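# Bridge the post between the trestle bar and steel stand

## Task

Lay the post level so it rests on both the trestle's bar and the steel stand's top, with the post's full width well onto that top and no part on the table. The stand must stay at its starting place and angle. No small loose item may touch the post or sit on the stand's top. Nothing may fall off the table or be left off it.

## Robot and tools

Robot: two arms, left_arm and right_arm, each carrying a four-finger hand with 16 motors (left hand on left_arm, right hand on right_arm, mirror images). Cameras: cam_high (896x504), cam_left_wrist and cam_right_wrist (672x504 each, fisheye).

Scene frame: origin at table-top height, midway between the arms' nominal bases; +z up, +x out over the table, +y toward left_arm. Calibrated bases: left_arm (+0.042, +0.482, 0) m, right_arm (+0.020, -0.321, 0) m, both turned slightly about z. Positions, orientations (quat_wxyz) and velocities in results use this frame, in m, m/s and rad/s.

Hand point axes (right hand): +z runs along straight fingers toward the tips; +x crosses the palm away from the thumb (on the left hand +x points toward the thumb); the palm surface sits at y = -0.062 m, fingers near y = -0.076 m, and bending fingers swing their tips toward +y. A rigid mast near the wrist can collide with things.

The 48-number row, used by execute_actions and move: left arm first, then right. Per arm: dx, dy, dz, rx, ry, rz (6), then 16 hand motor numbers, then current_limit, then speed (18). Hand motor order: index_mcp, index_abd, index_pip, index_dip, middle_mcp, middle_abd, middle_pip, middle_dip, ring_mcp, ring_abd, ring_pip, ring_dip, thumb_cmc, thumb_axl, thumb_mcp, thumb_ipl. Every number lies in [-1, 1].

Pose numbers are offsets, not poses: measured from the arm's Hand target as it was when the action or move began, along that Hand target's own axes. 1.0 equals 0.6 m for dx, dy, dz and 180 degrees for rx, ry, rz, which together form a single rotation vector. All six at 0 re-requests the current Hand target; repeating a nonzero offset in a new call moves further. The controller limits commanded orientation to 32 degrees from the measured one each step.

Hand numbers are absolute goal angles scaled between each hinge's two stops; toward -1 curls fingers toward the palm. Straight values: _mcp +0.75, _abd 0.00, _pip +0.58, _dip +0.70, thumb_cmc +0.71, thumb_axl +0.68, thumb_mcp +0.23, thumb_ipl +0.17. current_limit maps -1..+1 to 0..550 mA (floor 11 mA); speed sets hinge rate at (speed+1)/2 of 8.5 rad/s. Start values: +0.4 and -0.6. A 0 in a hand column is a real goal, so to leave a hand unchanged copy back its hand_goal, hand_current_limit and hand_speed.

execute_actions(actions, cameras): actions is a list of actions; each action is up to 15 rows, one per 1/30 s step, the last row held if fewer; every row counts from the action's starting Hand target. An empty list returns images. cameras: list of names, ["all"] or [].

move(target, speed, blend, stop_force, zero, blocking, cameras): straight-line path for each hand point. target is one row or up to 15 rows, all offsets from the same starting Hand targets. speed in m/s (0.002 to 3.6, default 0.25; rotation up to twice that in rad/s), one value or one per target. blend in m rounds corners of a list. stop_force in N (3 to 120) ends an arm's path when its wrist sensor feels that much push; unreliable while the hand rotates; omit it when backing away from a contact. zero (with stop_force) re-zeros before the move. blocking=false returns early but cannot be combined with stop_force. Moves do not avoid obstacles and cap at 10 s.

wait(seconds 0 to 10), stop() to brake a running move, zoom_image(camera, region [x0,y0,x1,y1] px, at most 504x504), show_instructions() for reference images, zero_wrist_force(arm), read_manual(section), finished_scene(scene=1), which is final.

Results: per arm end_effector_position, end_effector_quat_wxyz, velocities, Hand target (base for next offsets), joint positions/velocities/torques, Wrist force and Wrist torque in end-effector axes (plus a peak line). Hands: hand_goal, hand_measured, hand_current_ma, hand_state per motor (moving, goal, blocked, overload), hand_current_limit, hand_speed. A move adds a "move:" line: done, off_target, moving, held or fault, and limits such as paced or held. Warnings: MOTOR HOT, OVER-TEMPERATURE FAULT, HAND FAULT (the rest of that reply's motion calls are skipped).

Hazards: a net force near 150 N on an arm, or joint contact torque at its limit (133 N m big joints, 24.9 N m wrist), brakes that arm for 10 s. Arms are stiff, so aiming even slightly beyond a firm contact can fault; approach slowly. Keep the arms and hands from pressing on each other; a hand gripping the other hand counts. A finger motor at 495 mA or more for 5 s shuts off for 10 s. Avoid routing a path close to an arm's own base. Don't drop or fling the post, strike the stand or other fixed objects, or let anything leave the table. The stand must not shift or rotate. Release the post only when it is still and settled.

Each tool is called by a JSON object that holds its "name" and its "arguments".

Reference images:

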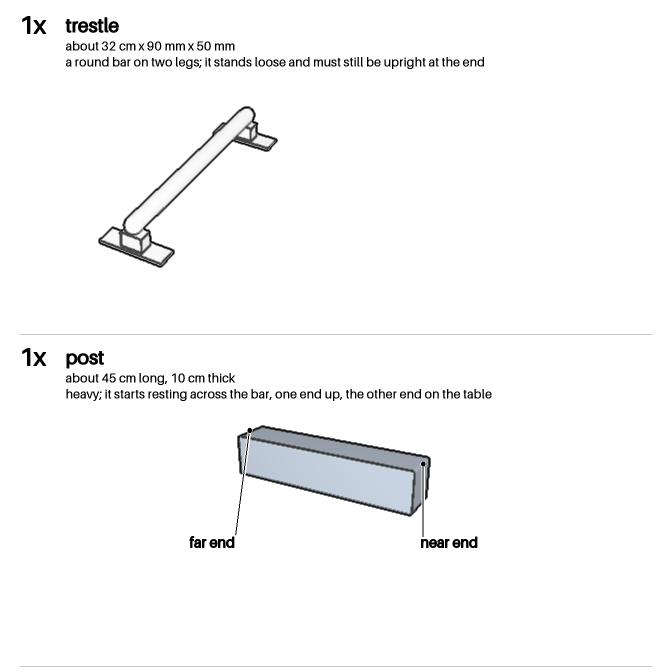

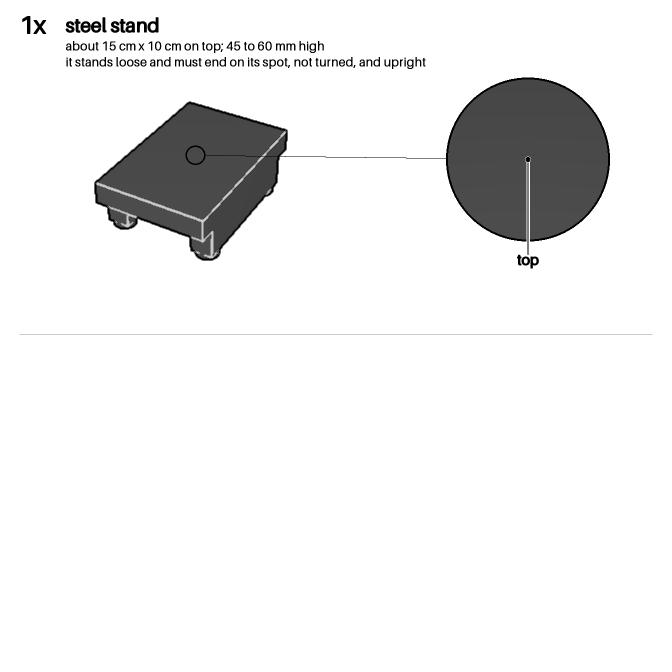

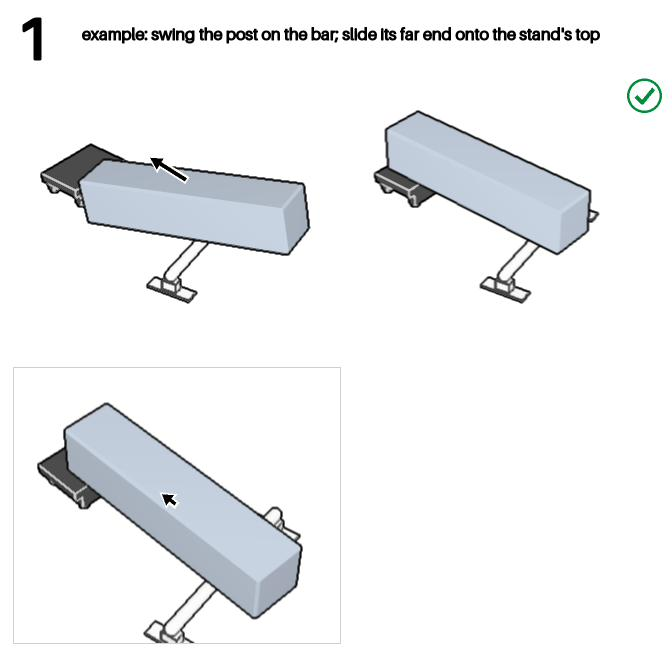

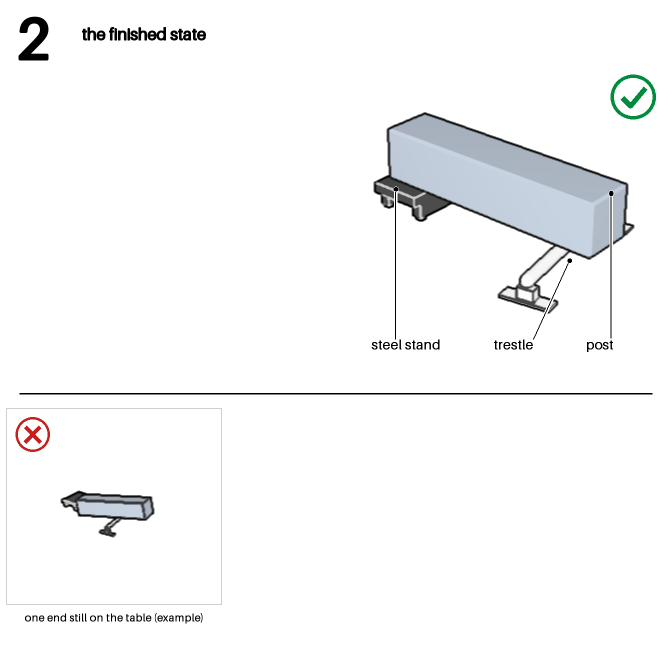

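## Session

{"name": "execute_actions", "arguments": {"actions": []}}

Scene clock: 0.00 s.
left_arm: end_effector_position=(+0.1359, +0.2356, +0.1632) hand_goal=(+0.754, +0.000, +0.576, +0.696, +0.754, +0.000, +0.576, +0.696, +0.754, +0.000, +0.576, +0.696, +0.714, +0.678, +0.226, +0.168) hand_measured=(+0.754, +0.000, +0.576, +0.696, +0.754, +0.000, +0.576, +0.696, +0.754, +0.000, +0.576, +0.696, +0.714, +0.678, +0.226, +0.168) hand_current_ma=(+0, +0, +0, +0, +0, +0, +0, +0, +0, +0, +0, +0, +0, +0, +0, +0) hand_state=(goal, goal, goal, goal, goal, goal, goal, goal, goal, goal, goal, goal, goal, goal, goal, goal) hand_current_limit=0.40 hand_speed=-0.60 end_effector_quat_wxyz=(+0.055, +0.455, +0.888, +0.030) | right_arm: end_effector_position=(+0.7489, -0.0343, +0.2718) hand_goal=(+0.754, +0.000, +0.576, +0.696, +0.754, +0.000, +0.576, +0.696, +0.754, +0.000, +0.576, +0.696, +0.714, +0.678, +0.226, +0.168) hand_measured=(+0.754, +0.000, +0.576, +0.696, +0.754, +0.000, +0.576, +0.696, +0.754, +0.000, +0.576, +0.696, +0.714, +0.678, +0.226, +0.168) hand_current_ma=(+0, +0, +0, +0, +0, +0, +0, +0, +0, +0, +0, +0, +0, +0, +0, +0) hand_state=(goal, goal, goal, goal, goal, goal, goal, goal, goal, goal, goal, goal, goal, goal, goal, goal) hand_current_limit=0.40 hand_speed=-0.60 end_effector_quat_wxyz=(-0.170, +0.519, +0.822, +0.164)
Joint positions: left_arm=[2.063 -1.174 -2.433 -1.053 1.684 -1.724] | right_arm=[0.079 -1.114 1.258 -1.619 -1.103 -0.416]
Joint velocities: within noise
Joint torques (N m): no reading
Wrist force (N): no reading
Wrist torque (N m): no reading
Wrist force, peak (N): no reading
Hand target: left_arm +0.1359, +0.2356, +0.1632; +0.055, +0.455, +0.888, +0.030 | right_arm +0.7489, -0.0343, +0.2718; -0.170, +0.519, +0.822, +0.164

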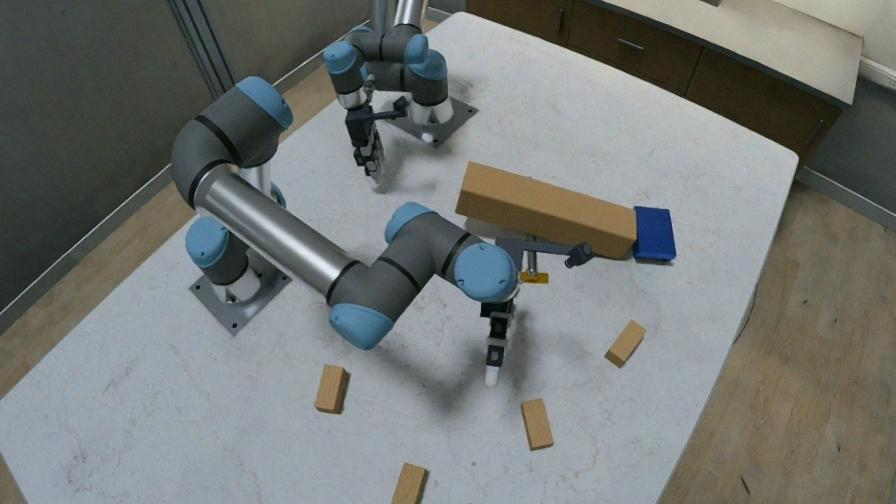

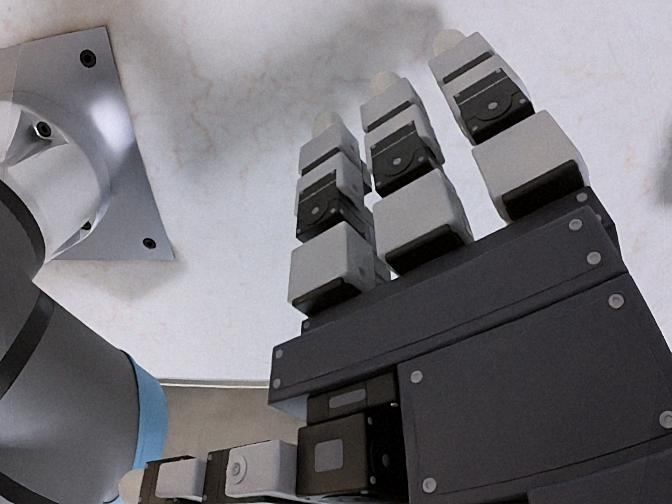

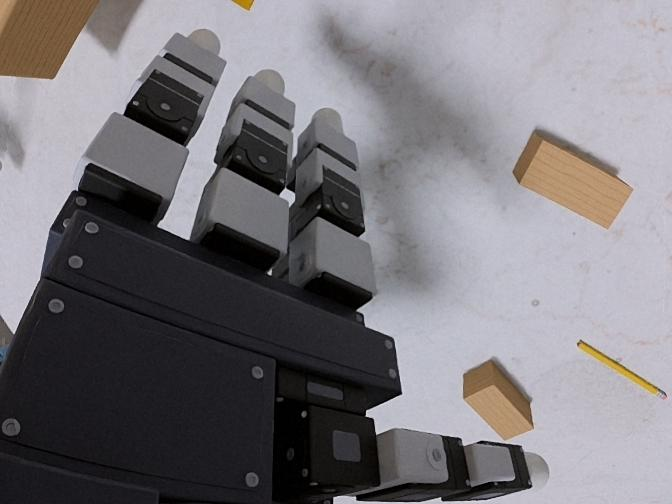

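{"name": "zoom_image", "arguments": {"camera": "cam_high", "region": [420, 120, 720, 320]}}

Scaled by 1.680 from the camera's 896x504 image, which has a finer 1280x720 frame.

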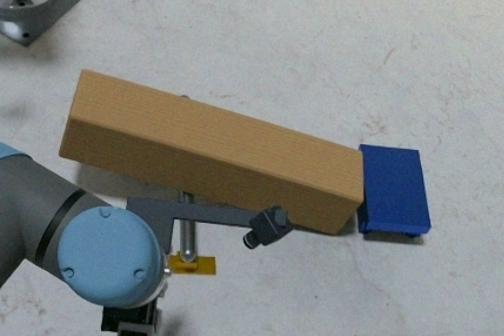

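{"name": "move", "arguments": {"target": [0,0,0,0,0,0,0.754,0,0.576,0.696,0.754,0,0.576,0.696,0.754,0,0.576,0.696,0.714,0.678,0.226,0.168,0.4,-0.6,0.145,-0.507,-0.168,0,0,0,0.754,0,0.576,0.696,0.754,0,0.576,0.696,0.754,0,0.576,0.696,0.714,0.678,0.226,0.168,0.4,-0.6], "speed": 0.3, "cameras": ["all"]}}

Scene clock: 46.87 s.
left_arm: end_effector_position=(+0.1359, +0.2356, +0.1632) hand_goal=(+0.754, +0.000, +0.576, +0.696, +0.754, +0.000, +0.576, +0.696, +0.754, +0.000, +0.576, +0.696, +0.714, +0.678, +0.226, +0.168) hand_measured=(+0.754, +0.000, +0.576, +0.696, +0.754, +0.000, +0.576, +0.696, +0.754, +0.000, +0.576, +0.696, +0.714, +0.678, +0.224, +0.168) hand_current_ma=(+0, +0, +0, +0, +0, +0, +0, +0, +0, +0, +0, +0, +0, +0, +0, +0) hand_state=(goal, goal, goal, goal, goal, goal, goal, goal, goal, goal, goal, goal, goal, goal, goal, goal) hand_current_limit=0.40 hand_speed=-0.60 end_effector_quat_wxyz=(+0.055, +0.455, +0.888, +0.030) | right_arm: end_effector_position=(+0.4484, -0.1338, +0.3718) hand_goal=(+0.754, +0.000, +0.576, +0.696, +0.754, +0.000, +0.576, +0.696, +0.754, +0.000, +0.576, +0.696, +0.714, +0.678, +0.226, +0.168) hand_measured=(+0.754, +0.000, +0.576, +0.696, +0.754, +0.000, +0.576, +0.696, +0.754, +0.000, +0.576, +0.696, +0.714, +0.678, +0.224, +0.168) hand_current_ma=(+0, +0, +0, +0, +0, +0, +0, +0, +0, +0, +0, +0, +0, +0, +0, +0) hand_state=(goal, goal, goal, goal, goal, goal, goal, goal, goal, goal, goal, goal, goal, goal, goal, goal) hand_current_limit=0.40 hand_speed=-0.60 end_effector_quat_wxyz=(-0.170, +0.519, +0.822, +0.164)
Joint positions: left_arm=[2.063 -1.174 -2.433 -1.053 1.684 -1.724] | right_arm=[-0.154 -1.906 1.817 -1.274 -1.138 -0.672]
Joint torques (N m): left_arm=[1.6 3.36 22.99 2.61 0.47 0.15] | right_arm=[-7.7 -17.55 -14.5 -0.44 -0.5 -2.47]
Wrist force (N): left_arm=[-0.1 -0.1 0.2] | right_arm=[0.1 0.2 -0.2]
Wrist torque (N m): left_arm=[-0.03 0.01 0.00] | right_arm=[0.06 -0.01 0.06]
Wrist force, peak (N): left_arm=[0.4 -0.1 0.1] | right_arm=[0.6 -1.1 -0.6]
Hand target: left_arm +0.1359, +0.2356, +0.1632; +0.055, +0.455, +0.888, +0.030 | right_arm +0.4484, -0.1338, +0.3719; -0.170, +0.519, +0.822, +0.164
Off the commanded pose: left_arm 0.000 m, 0 deg | right_arm 0.000 m, 0 deg.
move: done

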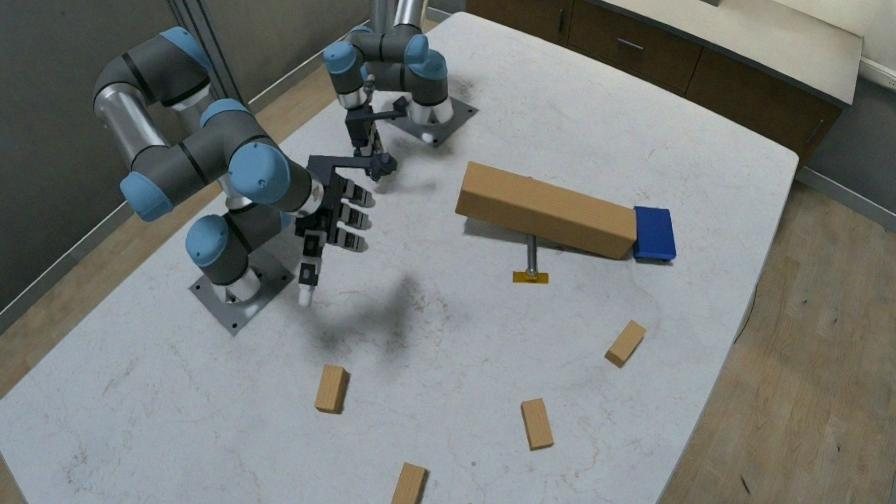

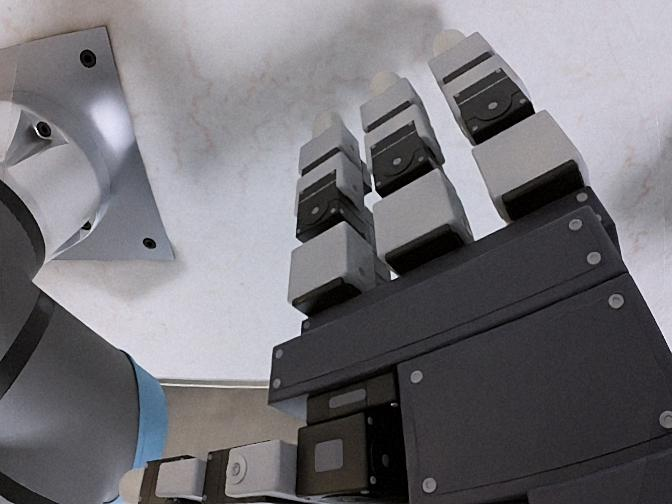

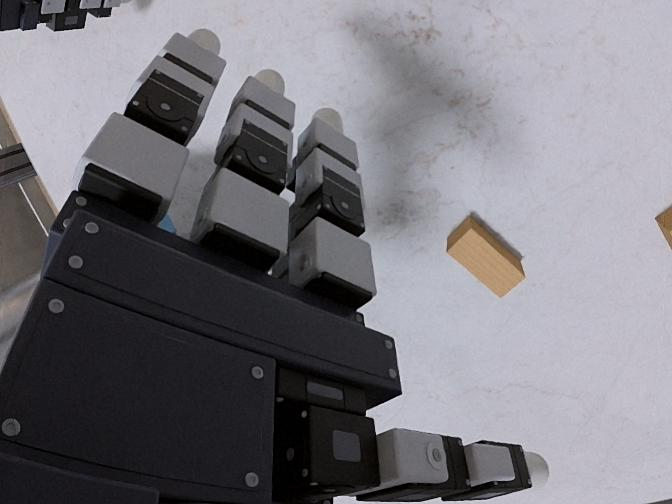

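{"name": "zoom_image", "arguments": {"camera": "cam_high", "region": [440, 140, 700, 300]}}

{"name": "zoom_image", "arguments": {"camera": "cam_high", "region": [180, 60, 500, 340]}}

Scaled by 1.938 from the camera's 896x504 image, which has a finer 1280x720 frame.

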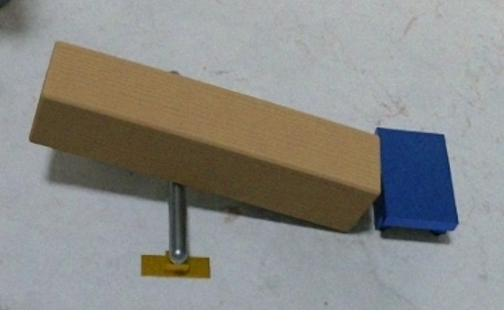

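Scaled by 1.575 from the camera's 896x504 image, which has a finer 1280x720 frame.

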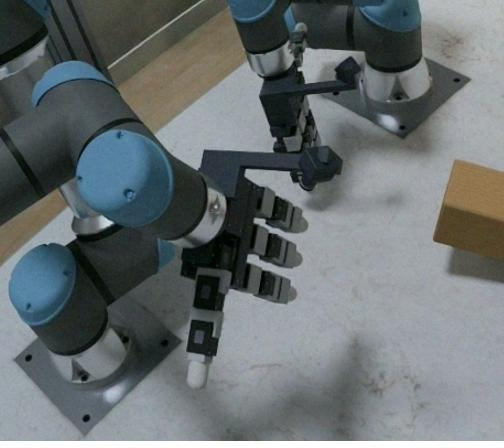

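{"name": "zoom_image", "arguments": {"camera": "cam_high", "region": [500, 0, 896, 223]}}

{"name": "zoom_image", "arguments": {"camera": "cam_high", "region": [0, 0, 320, 200]}}

Scaled by 1.273 from the camera's 896x504 image, which has a finer 1280x720 frame.

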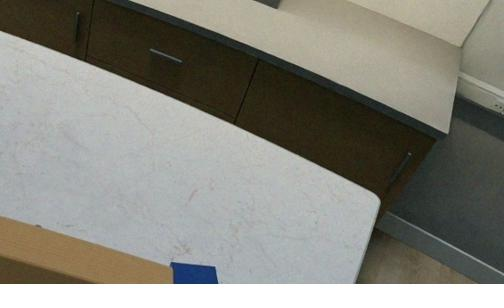

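Scaled by 1.575 from the camera's 896x504 image, which has a finer 1280x720 frame.

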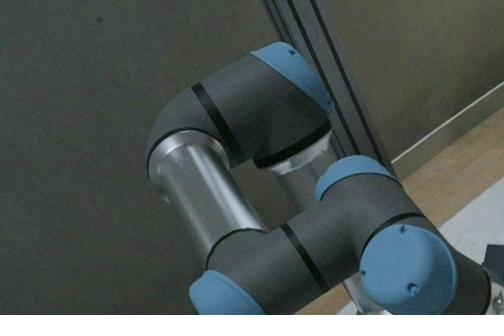

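{"name": "zoom_image", "arguments": {"camera": "cam_high", "region": [445, 150, 565, 290]}}

{"name": "zoom_image", "arguments": {"camera": "cam_high", "region": [560, 170, 690, 280]}}

Scaled by 3.600 from the camera's 896x504 image, which has a finer 1280x720 frame.

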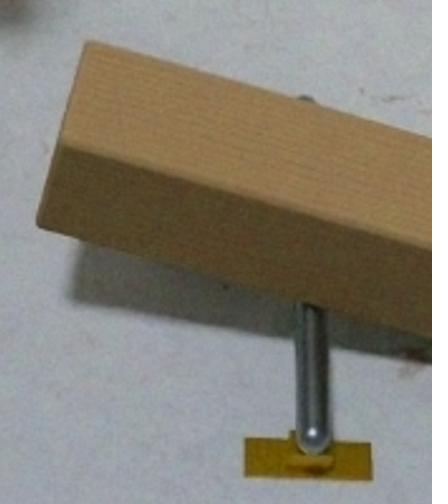

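Scaled by 3.877 from the camera's 896x504 image, which has a finer 1280x720 frame.

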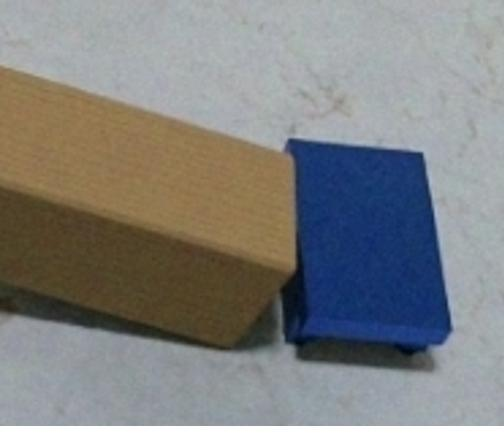

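{"name": "move", "arguments": {"target": [[-0.0222,0.0326,-0.3138,0.03,0.006,0.007,0.754,0,0.576,0.696,0.754,0,0.576,0.696,0.754,0,0.576,0.696,0.714,0.678,0.226,0.168,0.7,-0.6,0,0,0,-0.1038,0.0523,0.4605,-0.411,0,-0.883,-0.174,-0.411,0,-0.883,-0.174,-0.411,0,-0.883,-0.174,-0.43,0.678,0.226,0.168,0.4,-0.6],[-0.3295,0.5875,-0.2288,0.1183,0.0251,0.0293,0.754,0,0.576,0.696,0.754,0,0.576,0.696,0.754,0,0.576,0.696,0.714,0.678,0.226,0.168,0.7,-0.6,0,0,0,-0.2076,0.1045,0.921,-0.411,0,-0.883,-0.174,-0.411,0,-0.883,-0.174,-0.411,0,-0.883,-0.174,-0.43,0.678,0.226,0.168,0.4,-0.6]], "speed": 0.35, "blend": [0.04, 0], "cameras": ["all"]}}

Scene clock: 693.30 s.
left_arm: end_effector_position=(+0.5172, +0.2803, +0.3495) hand_goal=(+0.754, +0.000, +0.576, +0.696, +0.754, +0.000, +0.576, +0.696, +0.754, +0.000, +0.576, +0.696, +0.714, +0.678, +0.226, +0.168) hand_measured=(+0.752, +0.000, +0.576, +0.696, +0.752, +0.000, +0.576, +0.696, +0.752, +0.000, +0.576, +0.696, +0.714, +0.678, +0.224, +0.168) hand_current_ma=(+0, +0, +0, +0, +0, +0, +0, +0, +0, +0, +0, +0, +0, +0, +0, +0) hand_state=(goal, goal, goal, goal, goal, goal, goal, goal, goal, goal, goal, goal, goal, goal, goal, goal) hand_current_limit=0.70 hand_speed=-0.60 end_effector_quat_wxyz=(-0.067, +0.496, +0.858, -0.114) | right_arm: end_effector_position=(+0.4484, -0.1338, +0.3719) hand_goal=(-0.410, +0.000, -0.882, -0.174, -0.410, +0.000, -0.882, -0.174, -0.410, +0.000, -0.882, -0.174, -0.430, +0.678, +0.226, +0.168) hand_measured=(-0.376, +0.000, -0.756, -0.148, -0.378, +0.000, -0.756, -0.140, -0.380, +0.000, -0.752, -0.142, -0.428, +0.678, +0.224, +0.168) hand_current_ma=(+25, +0, +258, +15, +22, +0, +264, +24, +20, +0, +276, +22, +0, +0, +0, +0) hand_state=(blocked, goal, blocked, blocked, blocked, goal, blocked, blocked, blocked, goal, blocked, blocked, goal, goal, goal, goal) hand_current_limit=0.40 hand_speed=-0.60 end_effector_quat_wxyz=(-0.149, +0.854, -0.491, +0.085)
Joint positions: left_arm=[2.964 -1.607 -1.468 -1.838 1.397 -0.708] | right_arm=[0.106 -1.65 1.65 -1.884 -1.422 2.716]
Joint torques (N m): left_arm=[10.6 10.28 34.16 0.73 -3.19 1.99] | right_arm=[-6.39 -8.23 -37.29 -0.47 -1.57 2.98]
Wrist force (N): left_arm=[0.2 0.5 0.2] | right_arm=[0.0 0.6 -0.2]
Wrist torque (N m): left_arm=[0.04 -0.03 0.00] | right_arm=[0.32 0.01 -0.17]
Wrist force, peak (N): left_arm=[0.0 1.4 -0.3] | right_arm=[0.1 0.8 -0.3]
Hand target: left_arm +0.5173, +0.2803, +0.3495; -0.067, +0.496, +0.858, -0.114 | right_arm +0.4484, -0.1338, +0.3719; -0.149, +0.854, -0.491, +0.085
Off the commanded pose: left_arm 0.000 m, 0 deg | right_arm 0.000 m, 0 deg.
move: done; blend cut to 0 m at target 1

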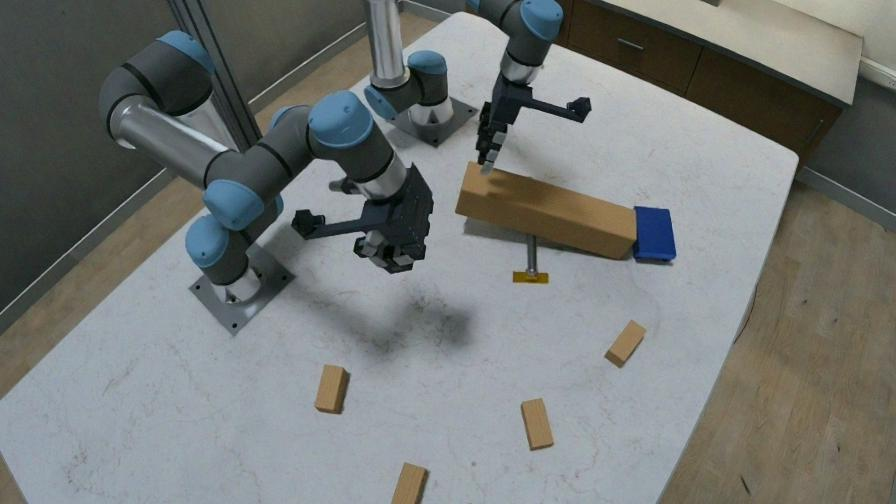

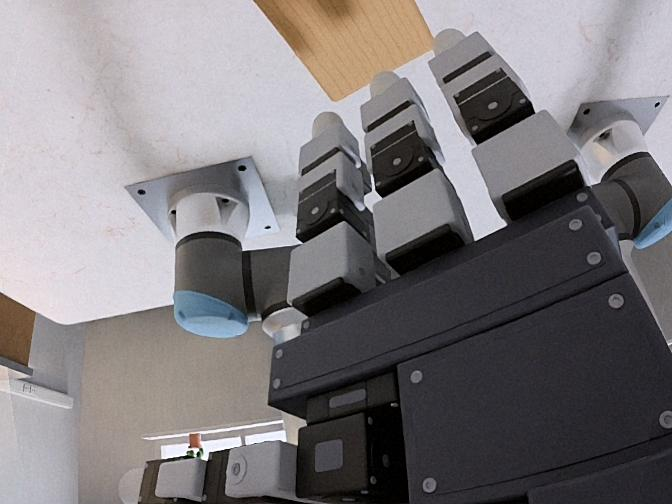

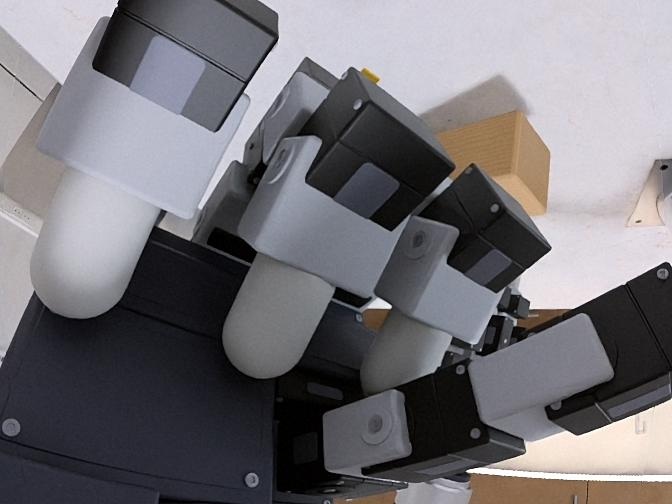

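{"name": "zoom_image", "arguments": {"camera": "cam_high", "region": [440, 80, 620, 240]}}

{"name": "zoom_image", "arguments": {"camera": "cam_left_wrist", "region": [220, 0, 520, 200]}}

Scaled by 2.800 from the camera's 896x504 image, which has a finer 1280x720 frame.

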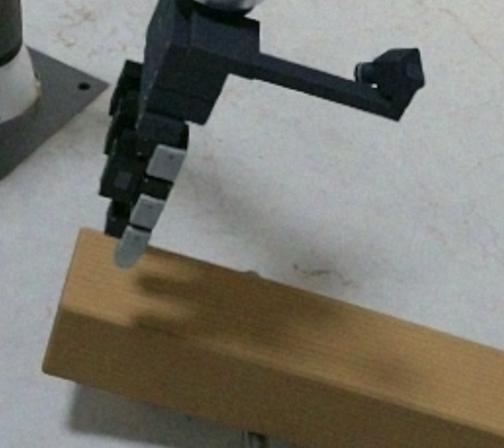

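Scaled by 1.680 from the camera's 672x504 image, which has a finer 960x720 frame.

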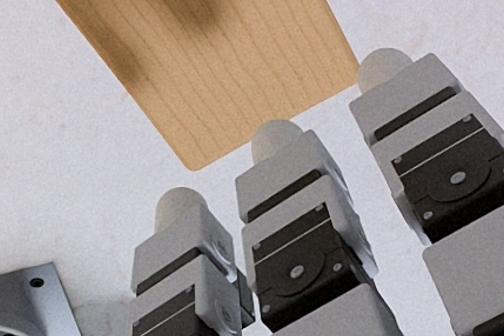

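{"name": "move", "arguments": {"target": [[0,0,0,0,0,0,0.754,-0.13,0.576,0.696,0.754,0,0.576,0.696,0.754,0.13,0.576,0.696,0.714,0.678,0.226,0.168,0.7,-0.6,-0.5012,0.2753,0.2047,0,0,0,-0.37,0,-0.745,-0.14,-0.37,0,-0.745,-0.14,-0.37,0,-0.74,-0.14,-0.43,0.678,0.226,0.168,0.5,-0.6],[0,0,0,0,0,0,0.754,-0.13,0.576,0.696,0.754,0,0.576,0.696,0.754,0.13,0.576,0.696,0.714,0.678,0.226,0.168,0.7,-0.6,-0.5209,0.2911,0.4562,0,0,0,-0.37,0,-0.745,-0.14,-0.37,0,-0.745,-0.14,-0.37,0,-0.74,-0.14,-0.43,0.678,0.226,0.168,0.5,-0.6]], "speed": [0.25,0.15], "blend": [0.03, 0], "cameras": ["all"]}}

{"name": "zoom_image", "arguments": {"camera": "cam_high", "region": [340, 60, 640, 300]}}

Scene clock: 769.80 s.
left_arm: end_effector_position=(+0.5173, +0.2803, +0.3495) hand_goal=(+0.754, -0.130, +0.576, +0.696, +0.754, +0.000, +0.576, +0.696, +0.754, +0.130, +0.576, +0.696, +0.714, +0.678, +0.226, +0.168) hand_measured=(+0.752, -0.126, +0.576, +0.696, +0.752, +0.000, +0.576, +0.696, +0.752, +0.126, +0.576, +0.696, +0.714, +0.678, +0.224, +0.168) hand_current_ma=(+0, +0, +0, +0, +0, +0, +0, +0, +0, +0, +0, +0, +0, +0, +0, +0) hand_state=(goal, goal, goal, goal, goal, goal, goal, goal, goal, goal, goal, goal, goal, goal, goal, goal) hand_current_limit=0.70 hand_speed=-0.60 end_effector_quat_wxyz=(-0.067, +0.496, +0.858, -0.114) | right_arm: end_effector_position=(+0.2289, +0.1008, +0.0558) hand_goal=(-0.370, +0.000, -0.744, -0.140, -0.370, +0.000, -0.744, -0.140, -0.370, +0.000, -0.740, -0.140, -0.430, +0.678, +0.226, +0.168) hand_measured=(-0.360, +0.000, -0.742, -0.138, -0.360, +0.000, -0.742, -0.138, -0.360, +0.000, -0.738, -0.136, -0.428, +0.678, +0.224, +0.168) hand_current_ma=(+3, +0, +0, +0, +3, +0, +0, +0, +2, +0, +0, +0, +0, +0, +0, +0) hand_state=(goal, goal, goal, goal, goal, goal, goal, goal, goal, goal, goal, goal, goal, goal, goal, goal) hand_current_limit=0.50 hand_speed=-0.60 end_effector_quat_wxyz=(-0.149, +0.854, -0.491, +0.085)
Joint positions: left_arm=[2.964 -1.607 -1.468 -1.838 1.397 -0.708] | right_arm=[0.801 -1.328 2.228 -2.807 -1.652 3.374]
Joint torques (N m): left_arm=[10.01 10.52 35.16 0.87 -3.18 1.82] | right_arm=[8.17 -12.78 -27.85 -3.88 -1.62 3.1]
Wrist force (N): left_arm=[0.3 0.3 -0.1] | right_arm=[-0.2 0.8 -0.2]
Wrist torque (N m): left_arm=[0.04 -0.05 0.01] | right_arm=[0.35 0.05 -0.19]
Wrist force, peak (N): left_arm=[0.6 0.6 0.2] | right_arm=[-1.3 1.1 0.1]
Hand target: left_arm +0.5173, +0.2803, +0.3495; -0.067, +0.496, +0.858, -0.114 | right_arm +0.2290, +0.1008, +0.0557; -0.149, +0.854, -0.491, +0.085
Off the commanded pose: left_arm 0.000 m, 0 deg | right_arm 0.000 m, 0 deg.
move: done; blend cut to 0 m at target 1

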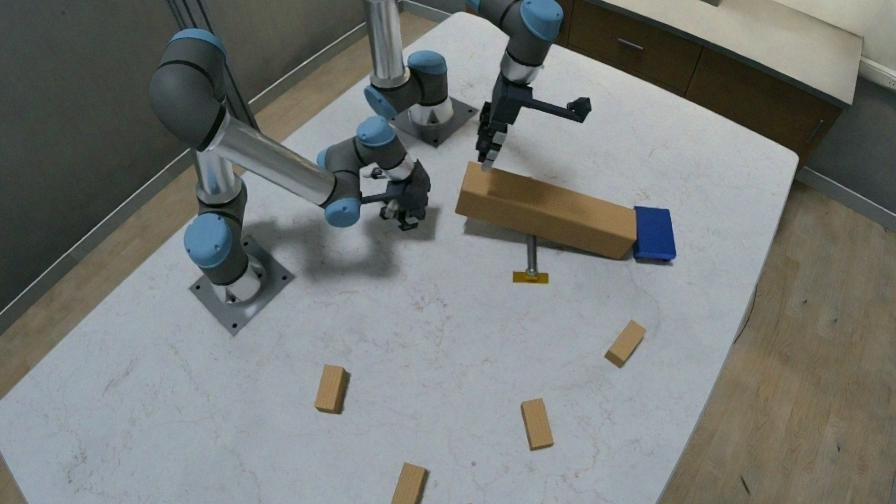

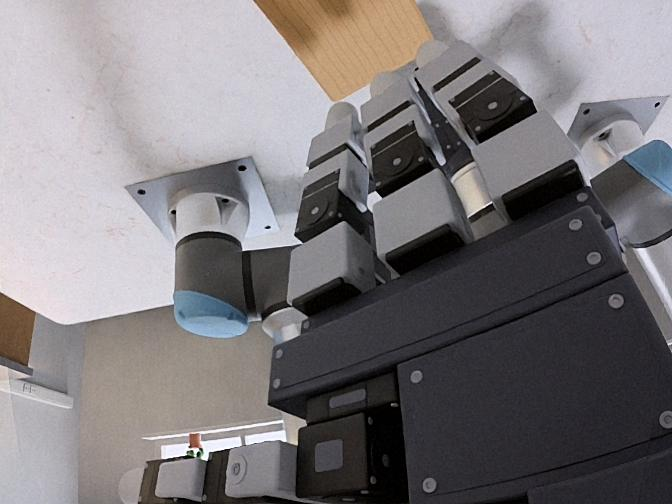

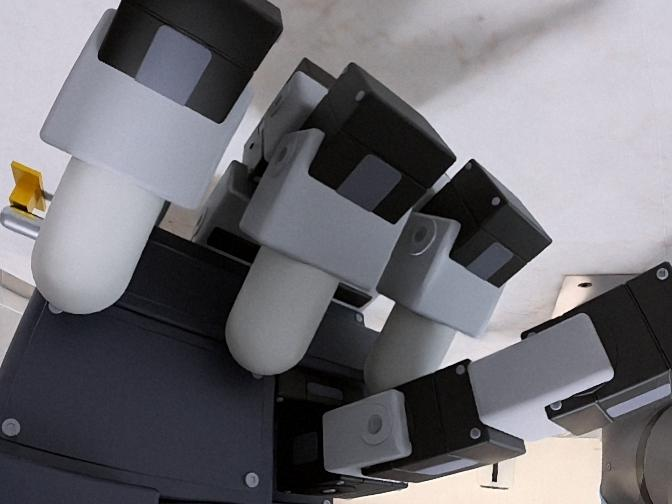

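Scaled by 1.680 from the camera's 896x504 image, which has a finer 1280x720 frame.

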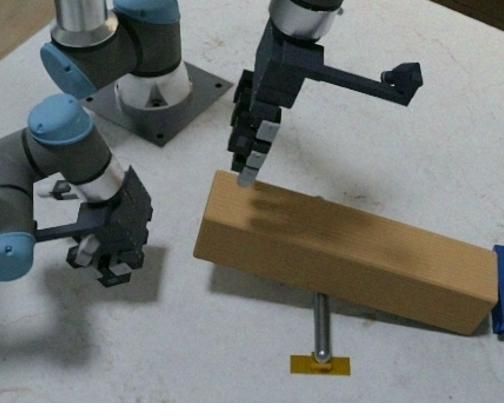

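{"name": "move", "arguments": {"target": [0,0.0345,0.1288,0,0,0,0.754,-0.13,0.576,0.696,0.754,0,0.576,0.696,0.754,0.13,0.576,0.696,0.714,0.678,0.226,0.168,0.7,-0.6,0,0,0,0,0,0,-0.37,0,-0.745,-0.14,-0.37,0,-0.745,-0.14,-0.37,0,-0.74,-0.14,-0.43,0.678,0.226,0.168,0.5,-0.6], "speed": 0.04, "stop_force": 5, "cameras": ["all"]}}

{"name": "zoom_image", "arguments": {"camera": "cam_high", "region": [440, 100, 620, 260]}}

Scene clock: 785.37 s.
left_arm: end_effector_position=(+0.5170, +0.2803, +0.2763) hand_goal=(+0.754, -0.130, +0.576, +0.696, +0.754, +0.000, +0.576, +0.696, +0.754, +0.130, +0.576, +0.696, +0.714, +0.678, +0.226, +0.168) hand_measured=(+0.752, -0.126, +0.576, +0.696, +0.750, +0.000, +0.576, +0.696, +0.750, +0.126, +0.576, +0.696, +0.714, +0.678, +0.224, +0.168) hand_current_ma=(+0, +0, +0, +0, +0, +0, +0, +0, +0, +0, +0, +0, +0, +0, +0, +0) hand_state=(goal, goal, goal, goal, goal, goal, goal, goal, goal, goal, goal, goal, goal, goal, goal, goal) hand_current_limit=0.70 hand_speed=-0.60 end_effector_quat_wxyz=(-0.067, +0.496, +0.858, -0.114) | right_arm: end_effector_position=(+0.2290, +0.1008, +0.0557) hand_goal=(-0.370, +0.000, -0.744, -0.140, -0.370, +0.000, -0.744, -0.140, -0.370, +0.000, -0.740, -0.140, -0.430, +0.678, +0.226, +0.168) hand_measured=(-0.360, +0.000, -0.742, -0.138, -0.360, +0.000, -0.742, -0.138, -0.360, +0.000, -0.738, -0.136, -0.428, +0.678, +0.224, +0.168) hand_current_ma=(+3, +0, +0, +0, +3, +0, +0, +0, +2, +0, +0, +0, +0, +0, +0, +0) hand_state=(goal, goal, goal, goal, goal, goal, goal, goal, goal, goal, goal, goal, goal, goal, goal, goal) hand_current_limit=0.50 hand_speed=-0.60 end_effector_quat_wxyz=(-0.149, +0.854, -0.491, +0.085)
Joint positions: left_arm=[2.964 -1.612 -1.65 -1.652 1.397 -0.708] | right_arm=[0.801 -1.327 2.228 -2.807 -1.652 3.374]
Joint torques (N m): left_arm=[-1.36 37.69 33.39 0.38 -0.56 -1.53] | right_arm=[6.34 -14.84 -28.08 -4.14 -1.56 2.96]
Wrist force (N): left_arm=[0.4 0.7 -2.8] | right_arm=[0.1 0.6 -0.4]
Wrist torque (N m): left_arm=[0.28 -0.09 0.01] | right_arm=[0.33 0.02 -0.17]
Wrist force, peak (N): left_arm=[0.2 0.2 -7.5] | right_arm=[0.1 0.9 -0.3]
Hand target: left_arm +0.5170, +0.2803, +0.2763; -0.067, +0.496, +0.858, -0.114 (not the last commanded pose) | right_arm +0.2290, +0.1008, +0.0557; -0.149, +0.854, -0.491, +0.085
Off the commanded pose: left_arm 0.007 m, 0 deg | right_arm 0.000 m, 0 deg.
move: contact (left_arm)

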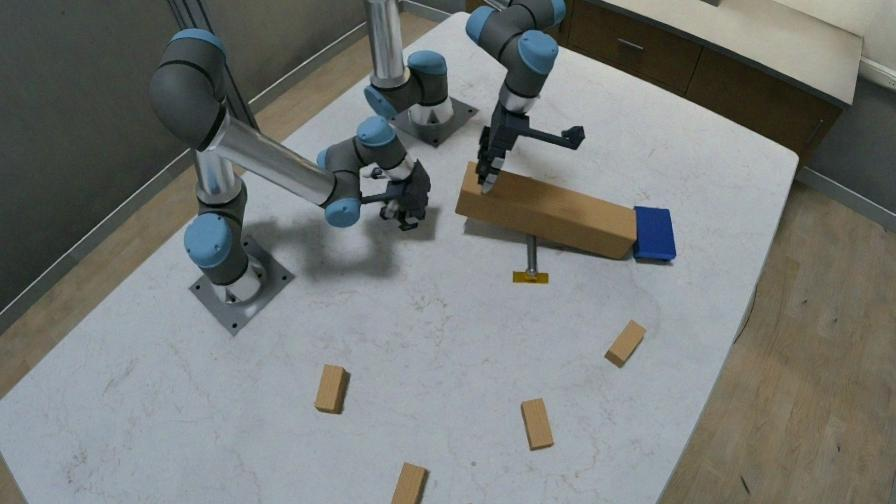

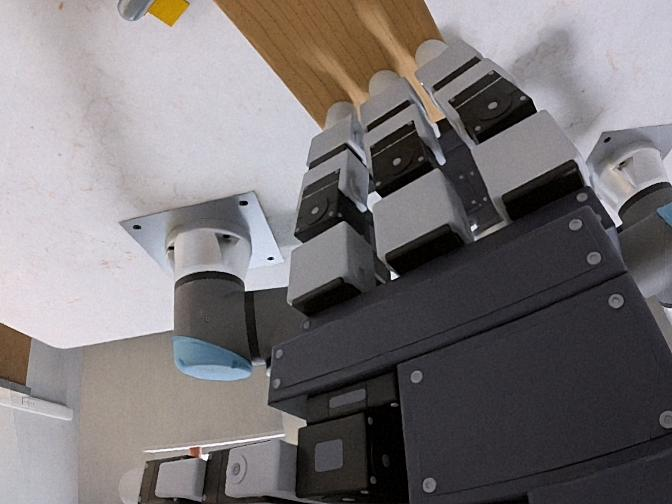

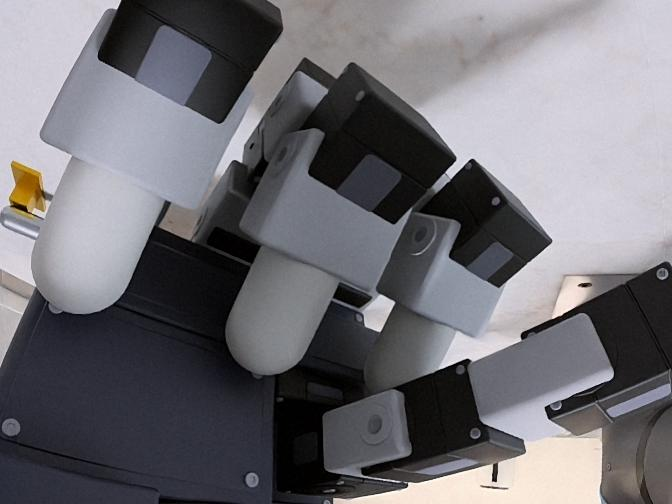

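Scaled by 2.800 from the camera's 896x504 image, which has a finer 1280x720 frame.

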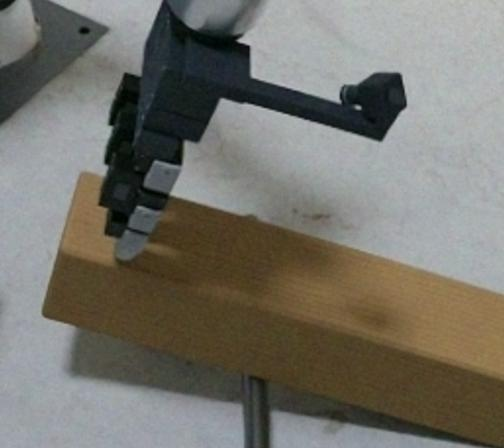

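{"name": "move", "arguments": {"target": [0,-0.019,0.0392,0,0,0,0.754,-0.13,0.576,0.696,0.754,0,0.576,0.696,0.754,0.13,0.576,0.696,0.714,0.678,0.226,0.168,0.75,-0.6,0,0,0,0,0,0,-0.37,0,-0.745,-0.14,-0.37,0,-0.745,-0.14,-0.37,0,-0.74,-0.14,-0.43,0.678,0.226,0.168,0.5,-0.6], "speed": 0.04, "stop_force": 35, "cameras": ["cam_high"]}}

{"name": "zoom_image", "arguments": {"camera": "cam_high", "region": [440, 120, 700, 300]}}

Scene clock: 817.47 s.
left_arm: end_effector_position=(+0.5021, +0.2717, +0.2566) hand_goal=(+0.754, -0.130, +0.576, +0.696, +0.754, +0.000, +0.576, +0.696, +0.754, +0.130, +0.576, +0.696, +0.714, +0.678, +0.226, +0.168) hand_measured=(+0.752, -0.126, +0.576, +0.696, +0.750, -0.006, +0.576, +0.696, +0.750, +0.126, +0.576, +0.696, +0.714, +0.678, +0.224, +0.168) hand_current_ma=(+0, +0, +0, +0, +0, -1, +0, +0, +0, +0, +0, +0, +0, +0, +0, +0) hand_state=(goal, goal, goal, goal, goal, goal, goal, goal, goal, goal, goal, goal, goal, goal, goal, goal) hand_current_limit=0.75 hand_speed=-0.60 end_effector_quat_wxyz=(-0.067, +0.496, +0.858, -0.114) | right_arm: end_effector_position=(+0.2290, +0.1008, +0.0557) hand_goal=(-0.370, +0.000, -0.744, -0.140, -0.370, +0.000, -0.744, -0.140, -0.370, +0.000, -0.740, -0.140, -0.430, +0.678, +0.226, +0.168) hand_measured=(-0.360, +0.000, -0.742, -0.138, -0.360, +0.000, -0.742, -0.138, -0.360, +0.000, -0.738, -0.136, -0.428, +0.678, +0.224, +0.168) hand_current_ma=(+3, +0, +0, +0, +3, +0, +0, +0, +2, +0, +0, +0, +0, +0, +0, +0) hand_state=(goal, goal, goal, goal, goal, goal, goal, goal, goal, goal, goal, goal, goal, goal, goal, goal) hand_current_limit=0.50 hand_speed=-0.60 end_effector_quat_wxyz=(-0.149, +0.854, -0.491, +0.085)
Joint positions: left_arm=[2.941 -1.596 -1.718 -1.596 1.392 -0.731] | right_arm=[0.801 -1.327 2.228 -2.807 -1.652 3.374]
Joint torques (N m): left_arm=[-7.31 37.19 10.67 2.91 -3.21 -1.99] | right_arm=[7.57 -14.78 -26.52 -4.27 -1.31 2.92]
Wrist force (N): left_arm=[-0.2 0.5 -2.8] | right_arm=[0.0 0.7 -0.3]
Wrist torque (N m): left_arm=[0.29 -0.14 0.05] | right_arm=[0.34 0.02 -0.18]
Wrist force, peak (N): left_arm=[0.2 0.4 -4.8] | right_arm=[-0.3 0.8 -0.4]
Hand target: left_arm +0.5021, +0.2717, +0.2566; -0.067, +0.496, +0.858, -0.114 | right_arm +0.2290, +0.1008, +0.0557; -0.149, +0.854, -0.491, +0.085
Off the commanded pose: left_arm 0.000 m, 0 deg | right_arm 0.000 m, 0 deg.
move: done
Images, in order (width x height): cam_high 896x504.

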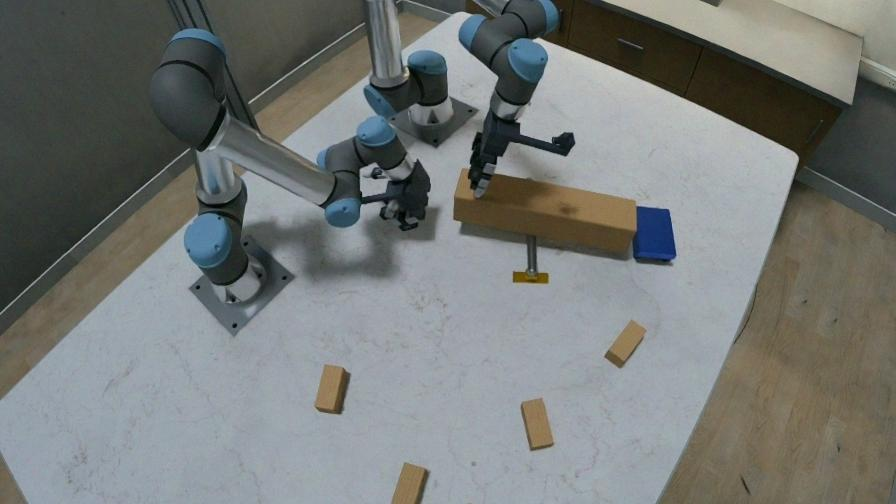

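Scaled by 1.938 from the camera's 896x504 image, which has a finer 1280x720 frame.

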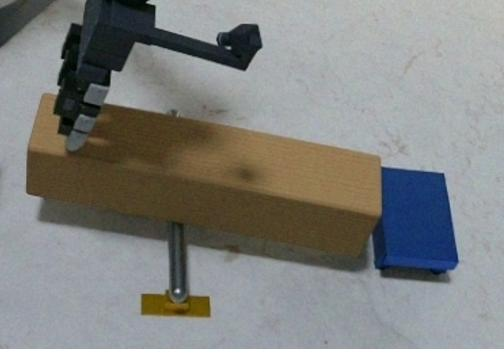

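{"name": "move", "arguments": {"target": [[0,-0.0133,0.0425,0,0,0,0.754,-0.13,0.576,0.696,0.754,0,0.576,0.696,0.754,0.13,0.576,0.696,0.714,0.678,0.226,0.168,0.75,-0.6,0,0,0,0,0,0,-0.37,0,-0.745,-0.14,-0.37,0,-0.745,-0.14,-0.37,0,-0.74,-0.14,-0.43,0.678,0.226,0.168,0.5,-0.6],[-0.025,-0.0133,0.0425,0,0,0,0.754,-0.13,0.576,0.696,0.754,0,0.576,0.696,0.754,0.13,0.576,0.696,0.714,0.678,0.226,0.168,0.75,-0.6,0,0,0,0,0,0,-0.37,0,-0.745,-0.14,-0.37,0,-0.745,-0.14,-0.37,0,-0.74,-0.14,-0.43,0.678,0.226,0.168,0.5,-0.6]], "speed": 0.04, "stop_force": 35, "cameras": ["all"]}}

{"name": "zoom_image", "arguments": {"camera": "cam_high", "region": [440, 120, 700, 300]}}

Scene clock: 833.63 s.
left_arm: end_effector_position=(+0.4971, +0.2516, +0.2341) hand_goal=(+0.754, -0.130, +0.576, +0.696, +0.754, +0.000, +0.576, +0.696, +0.754, +0.130, +0.576, +0.696, +0.714, +0.678, +0.226, +0.168) hand_measured=(+0.752, -0.126, +0.576, +0.696, +0.758, +0.014, +0.578, +0.696, +0.750, +0.126, +0.576, +0.696, +0.714, +0.678, +0.224, +0.168) hand_current_ma=(+0, +0, +0, +0, +0, +3, +0, +0, +0, +0, +0, +0, +0, +0, +0, +0) hand_state=(goal, goal, goal, goal, goal, goal, goal, goal, goal, goal, goal, goal, goal, goal, goal, goal) hand_current_limit=0.75 hand_speed=-0.60 end_effector_quat_wxyz=(-0.067, +0.496, +0.858, -0.114) | right_arm: end_effector_position=(+0.2290, +0.1008, +0.0557) hand_goal=(-0.370, +0.000, -0.744, -0.140, -0.370, +0.000, -0.744, -0.140, -0.370, +0.000, -0.740, -0.140, -0.430, +0.678, +0.226, +0.168) hand_measured=(-0.360, +0.000, -0.742, -0.138, -0.360, +0.000, -0.742, -0.138, -0.360, +0.000, -0.738, -0.136, -0.428, +0.678, +0.224, +0.168) hand_current_ma=(+3, +0, +0, +0, +3, +0, +0, +0, +2, +0, +0, +0, +0, +0, +0, +0) hand_state=(goal, goal, goal, goal, goal, goal, goal, goal, goal, goal, goal, goal, goal, goal, goal, goal) hand_current_limit=0.50 hand_speed=-0.60 end_effector_quat_wxyz=(-0.149, +0.854, -0.491, +0.085)
Joint positions: left_arm=[2.899 -1.62 -1.754 -1.529 1.384 -0.773] | right_arm=[0.801 -1.327 2.228 -2.807 -1.652 3.374]
Joint torques (N m): left_arm=[-5.92 8.91 32.36 3.38 -3.37 -1.89] | right_arm=[7.71 -15.32 -26.5 -4.25 -1.41 2.78]
Wrist force (N): left_arm=[0.7 -0.4 -2.4] | right_arm=[-0.2 0.6 -0.4]
Wrist torque (N m): left_arm=[0.29 0.02 0.12] | right_arm=[0.33 0.05 -0.19]
Wrist force, peak (N): left_arm=[-0.1 0.2 -3.6] | right_arm=[-0.2 0.9 -0.5]
Hand target: left_arm +0.4971, +0.2516, +0.2341; -0.067, +0.496, +0.858, -0.114 | right_arm +0.2290, +0.1008, +0.0557; -0.149, +0.854, -0.491, +0.085
Off the commanded pose: left_arm 0.000 m, 0 deg | right_arm 0.000 m, 0 deg.
move: done

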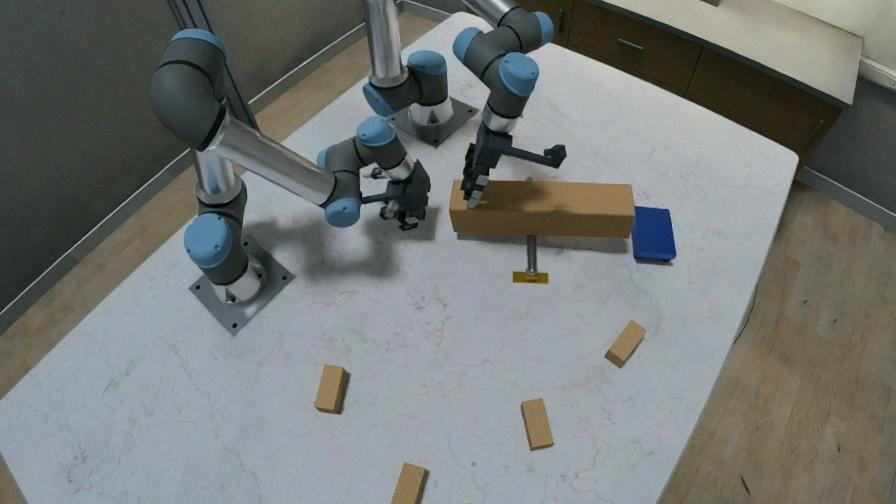

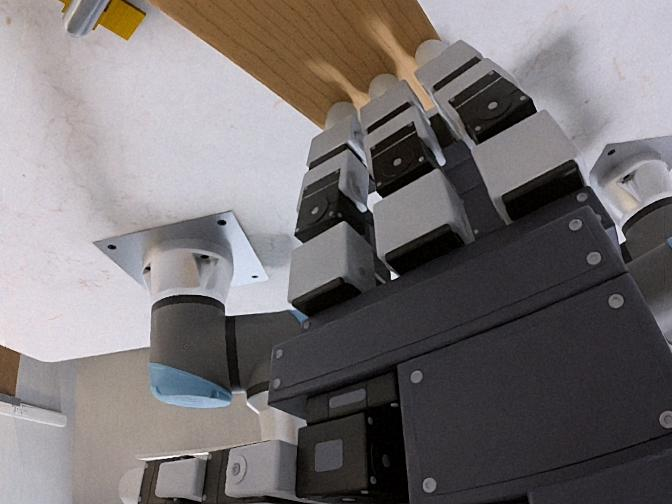

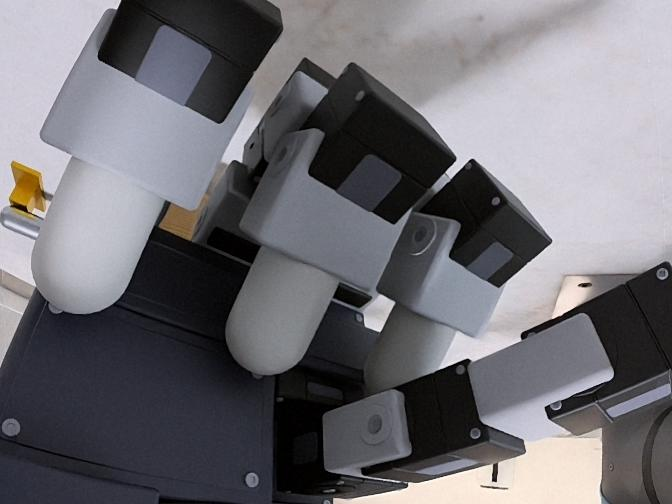

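Scaled by 1.938 from the camera's 896x504 image, which has a finer 1280x720 frame.

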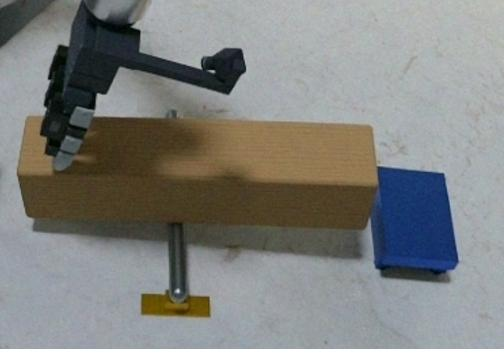

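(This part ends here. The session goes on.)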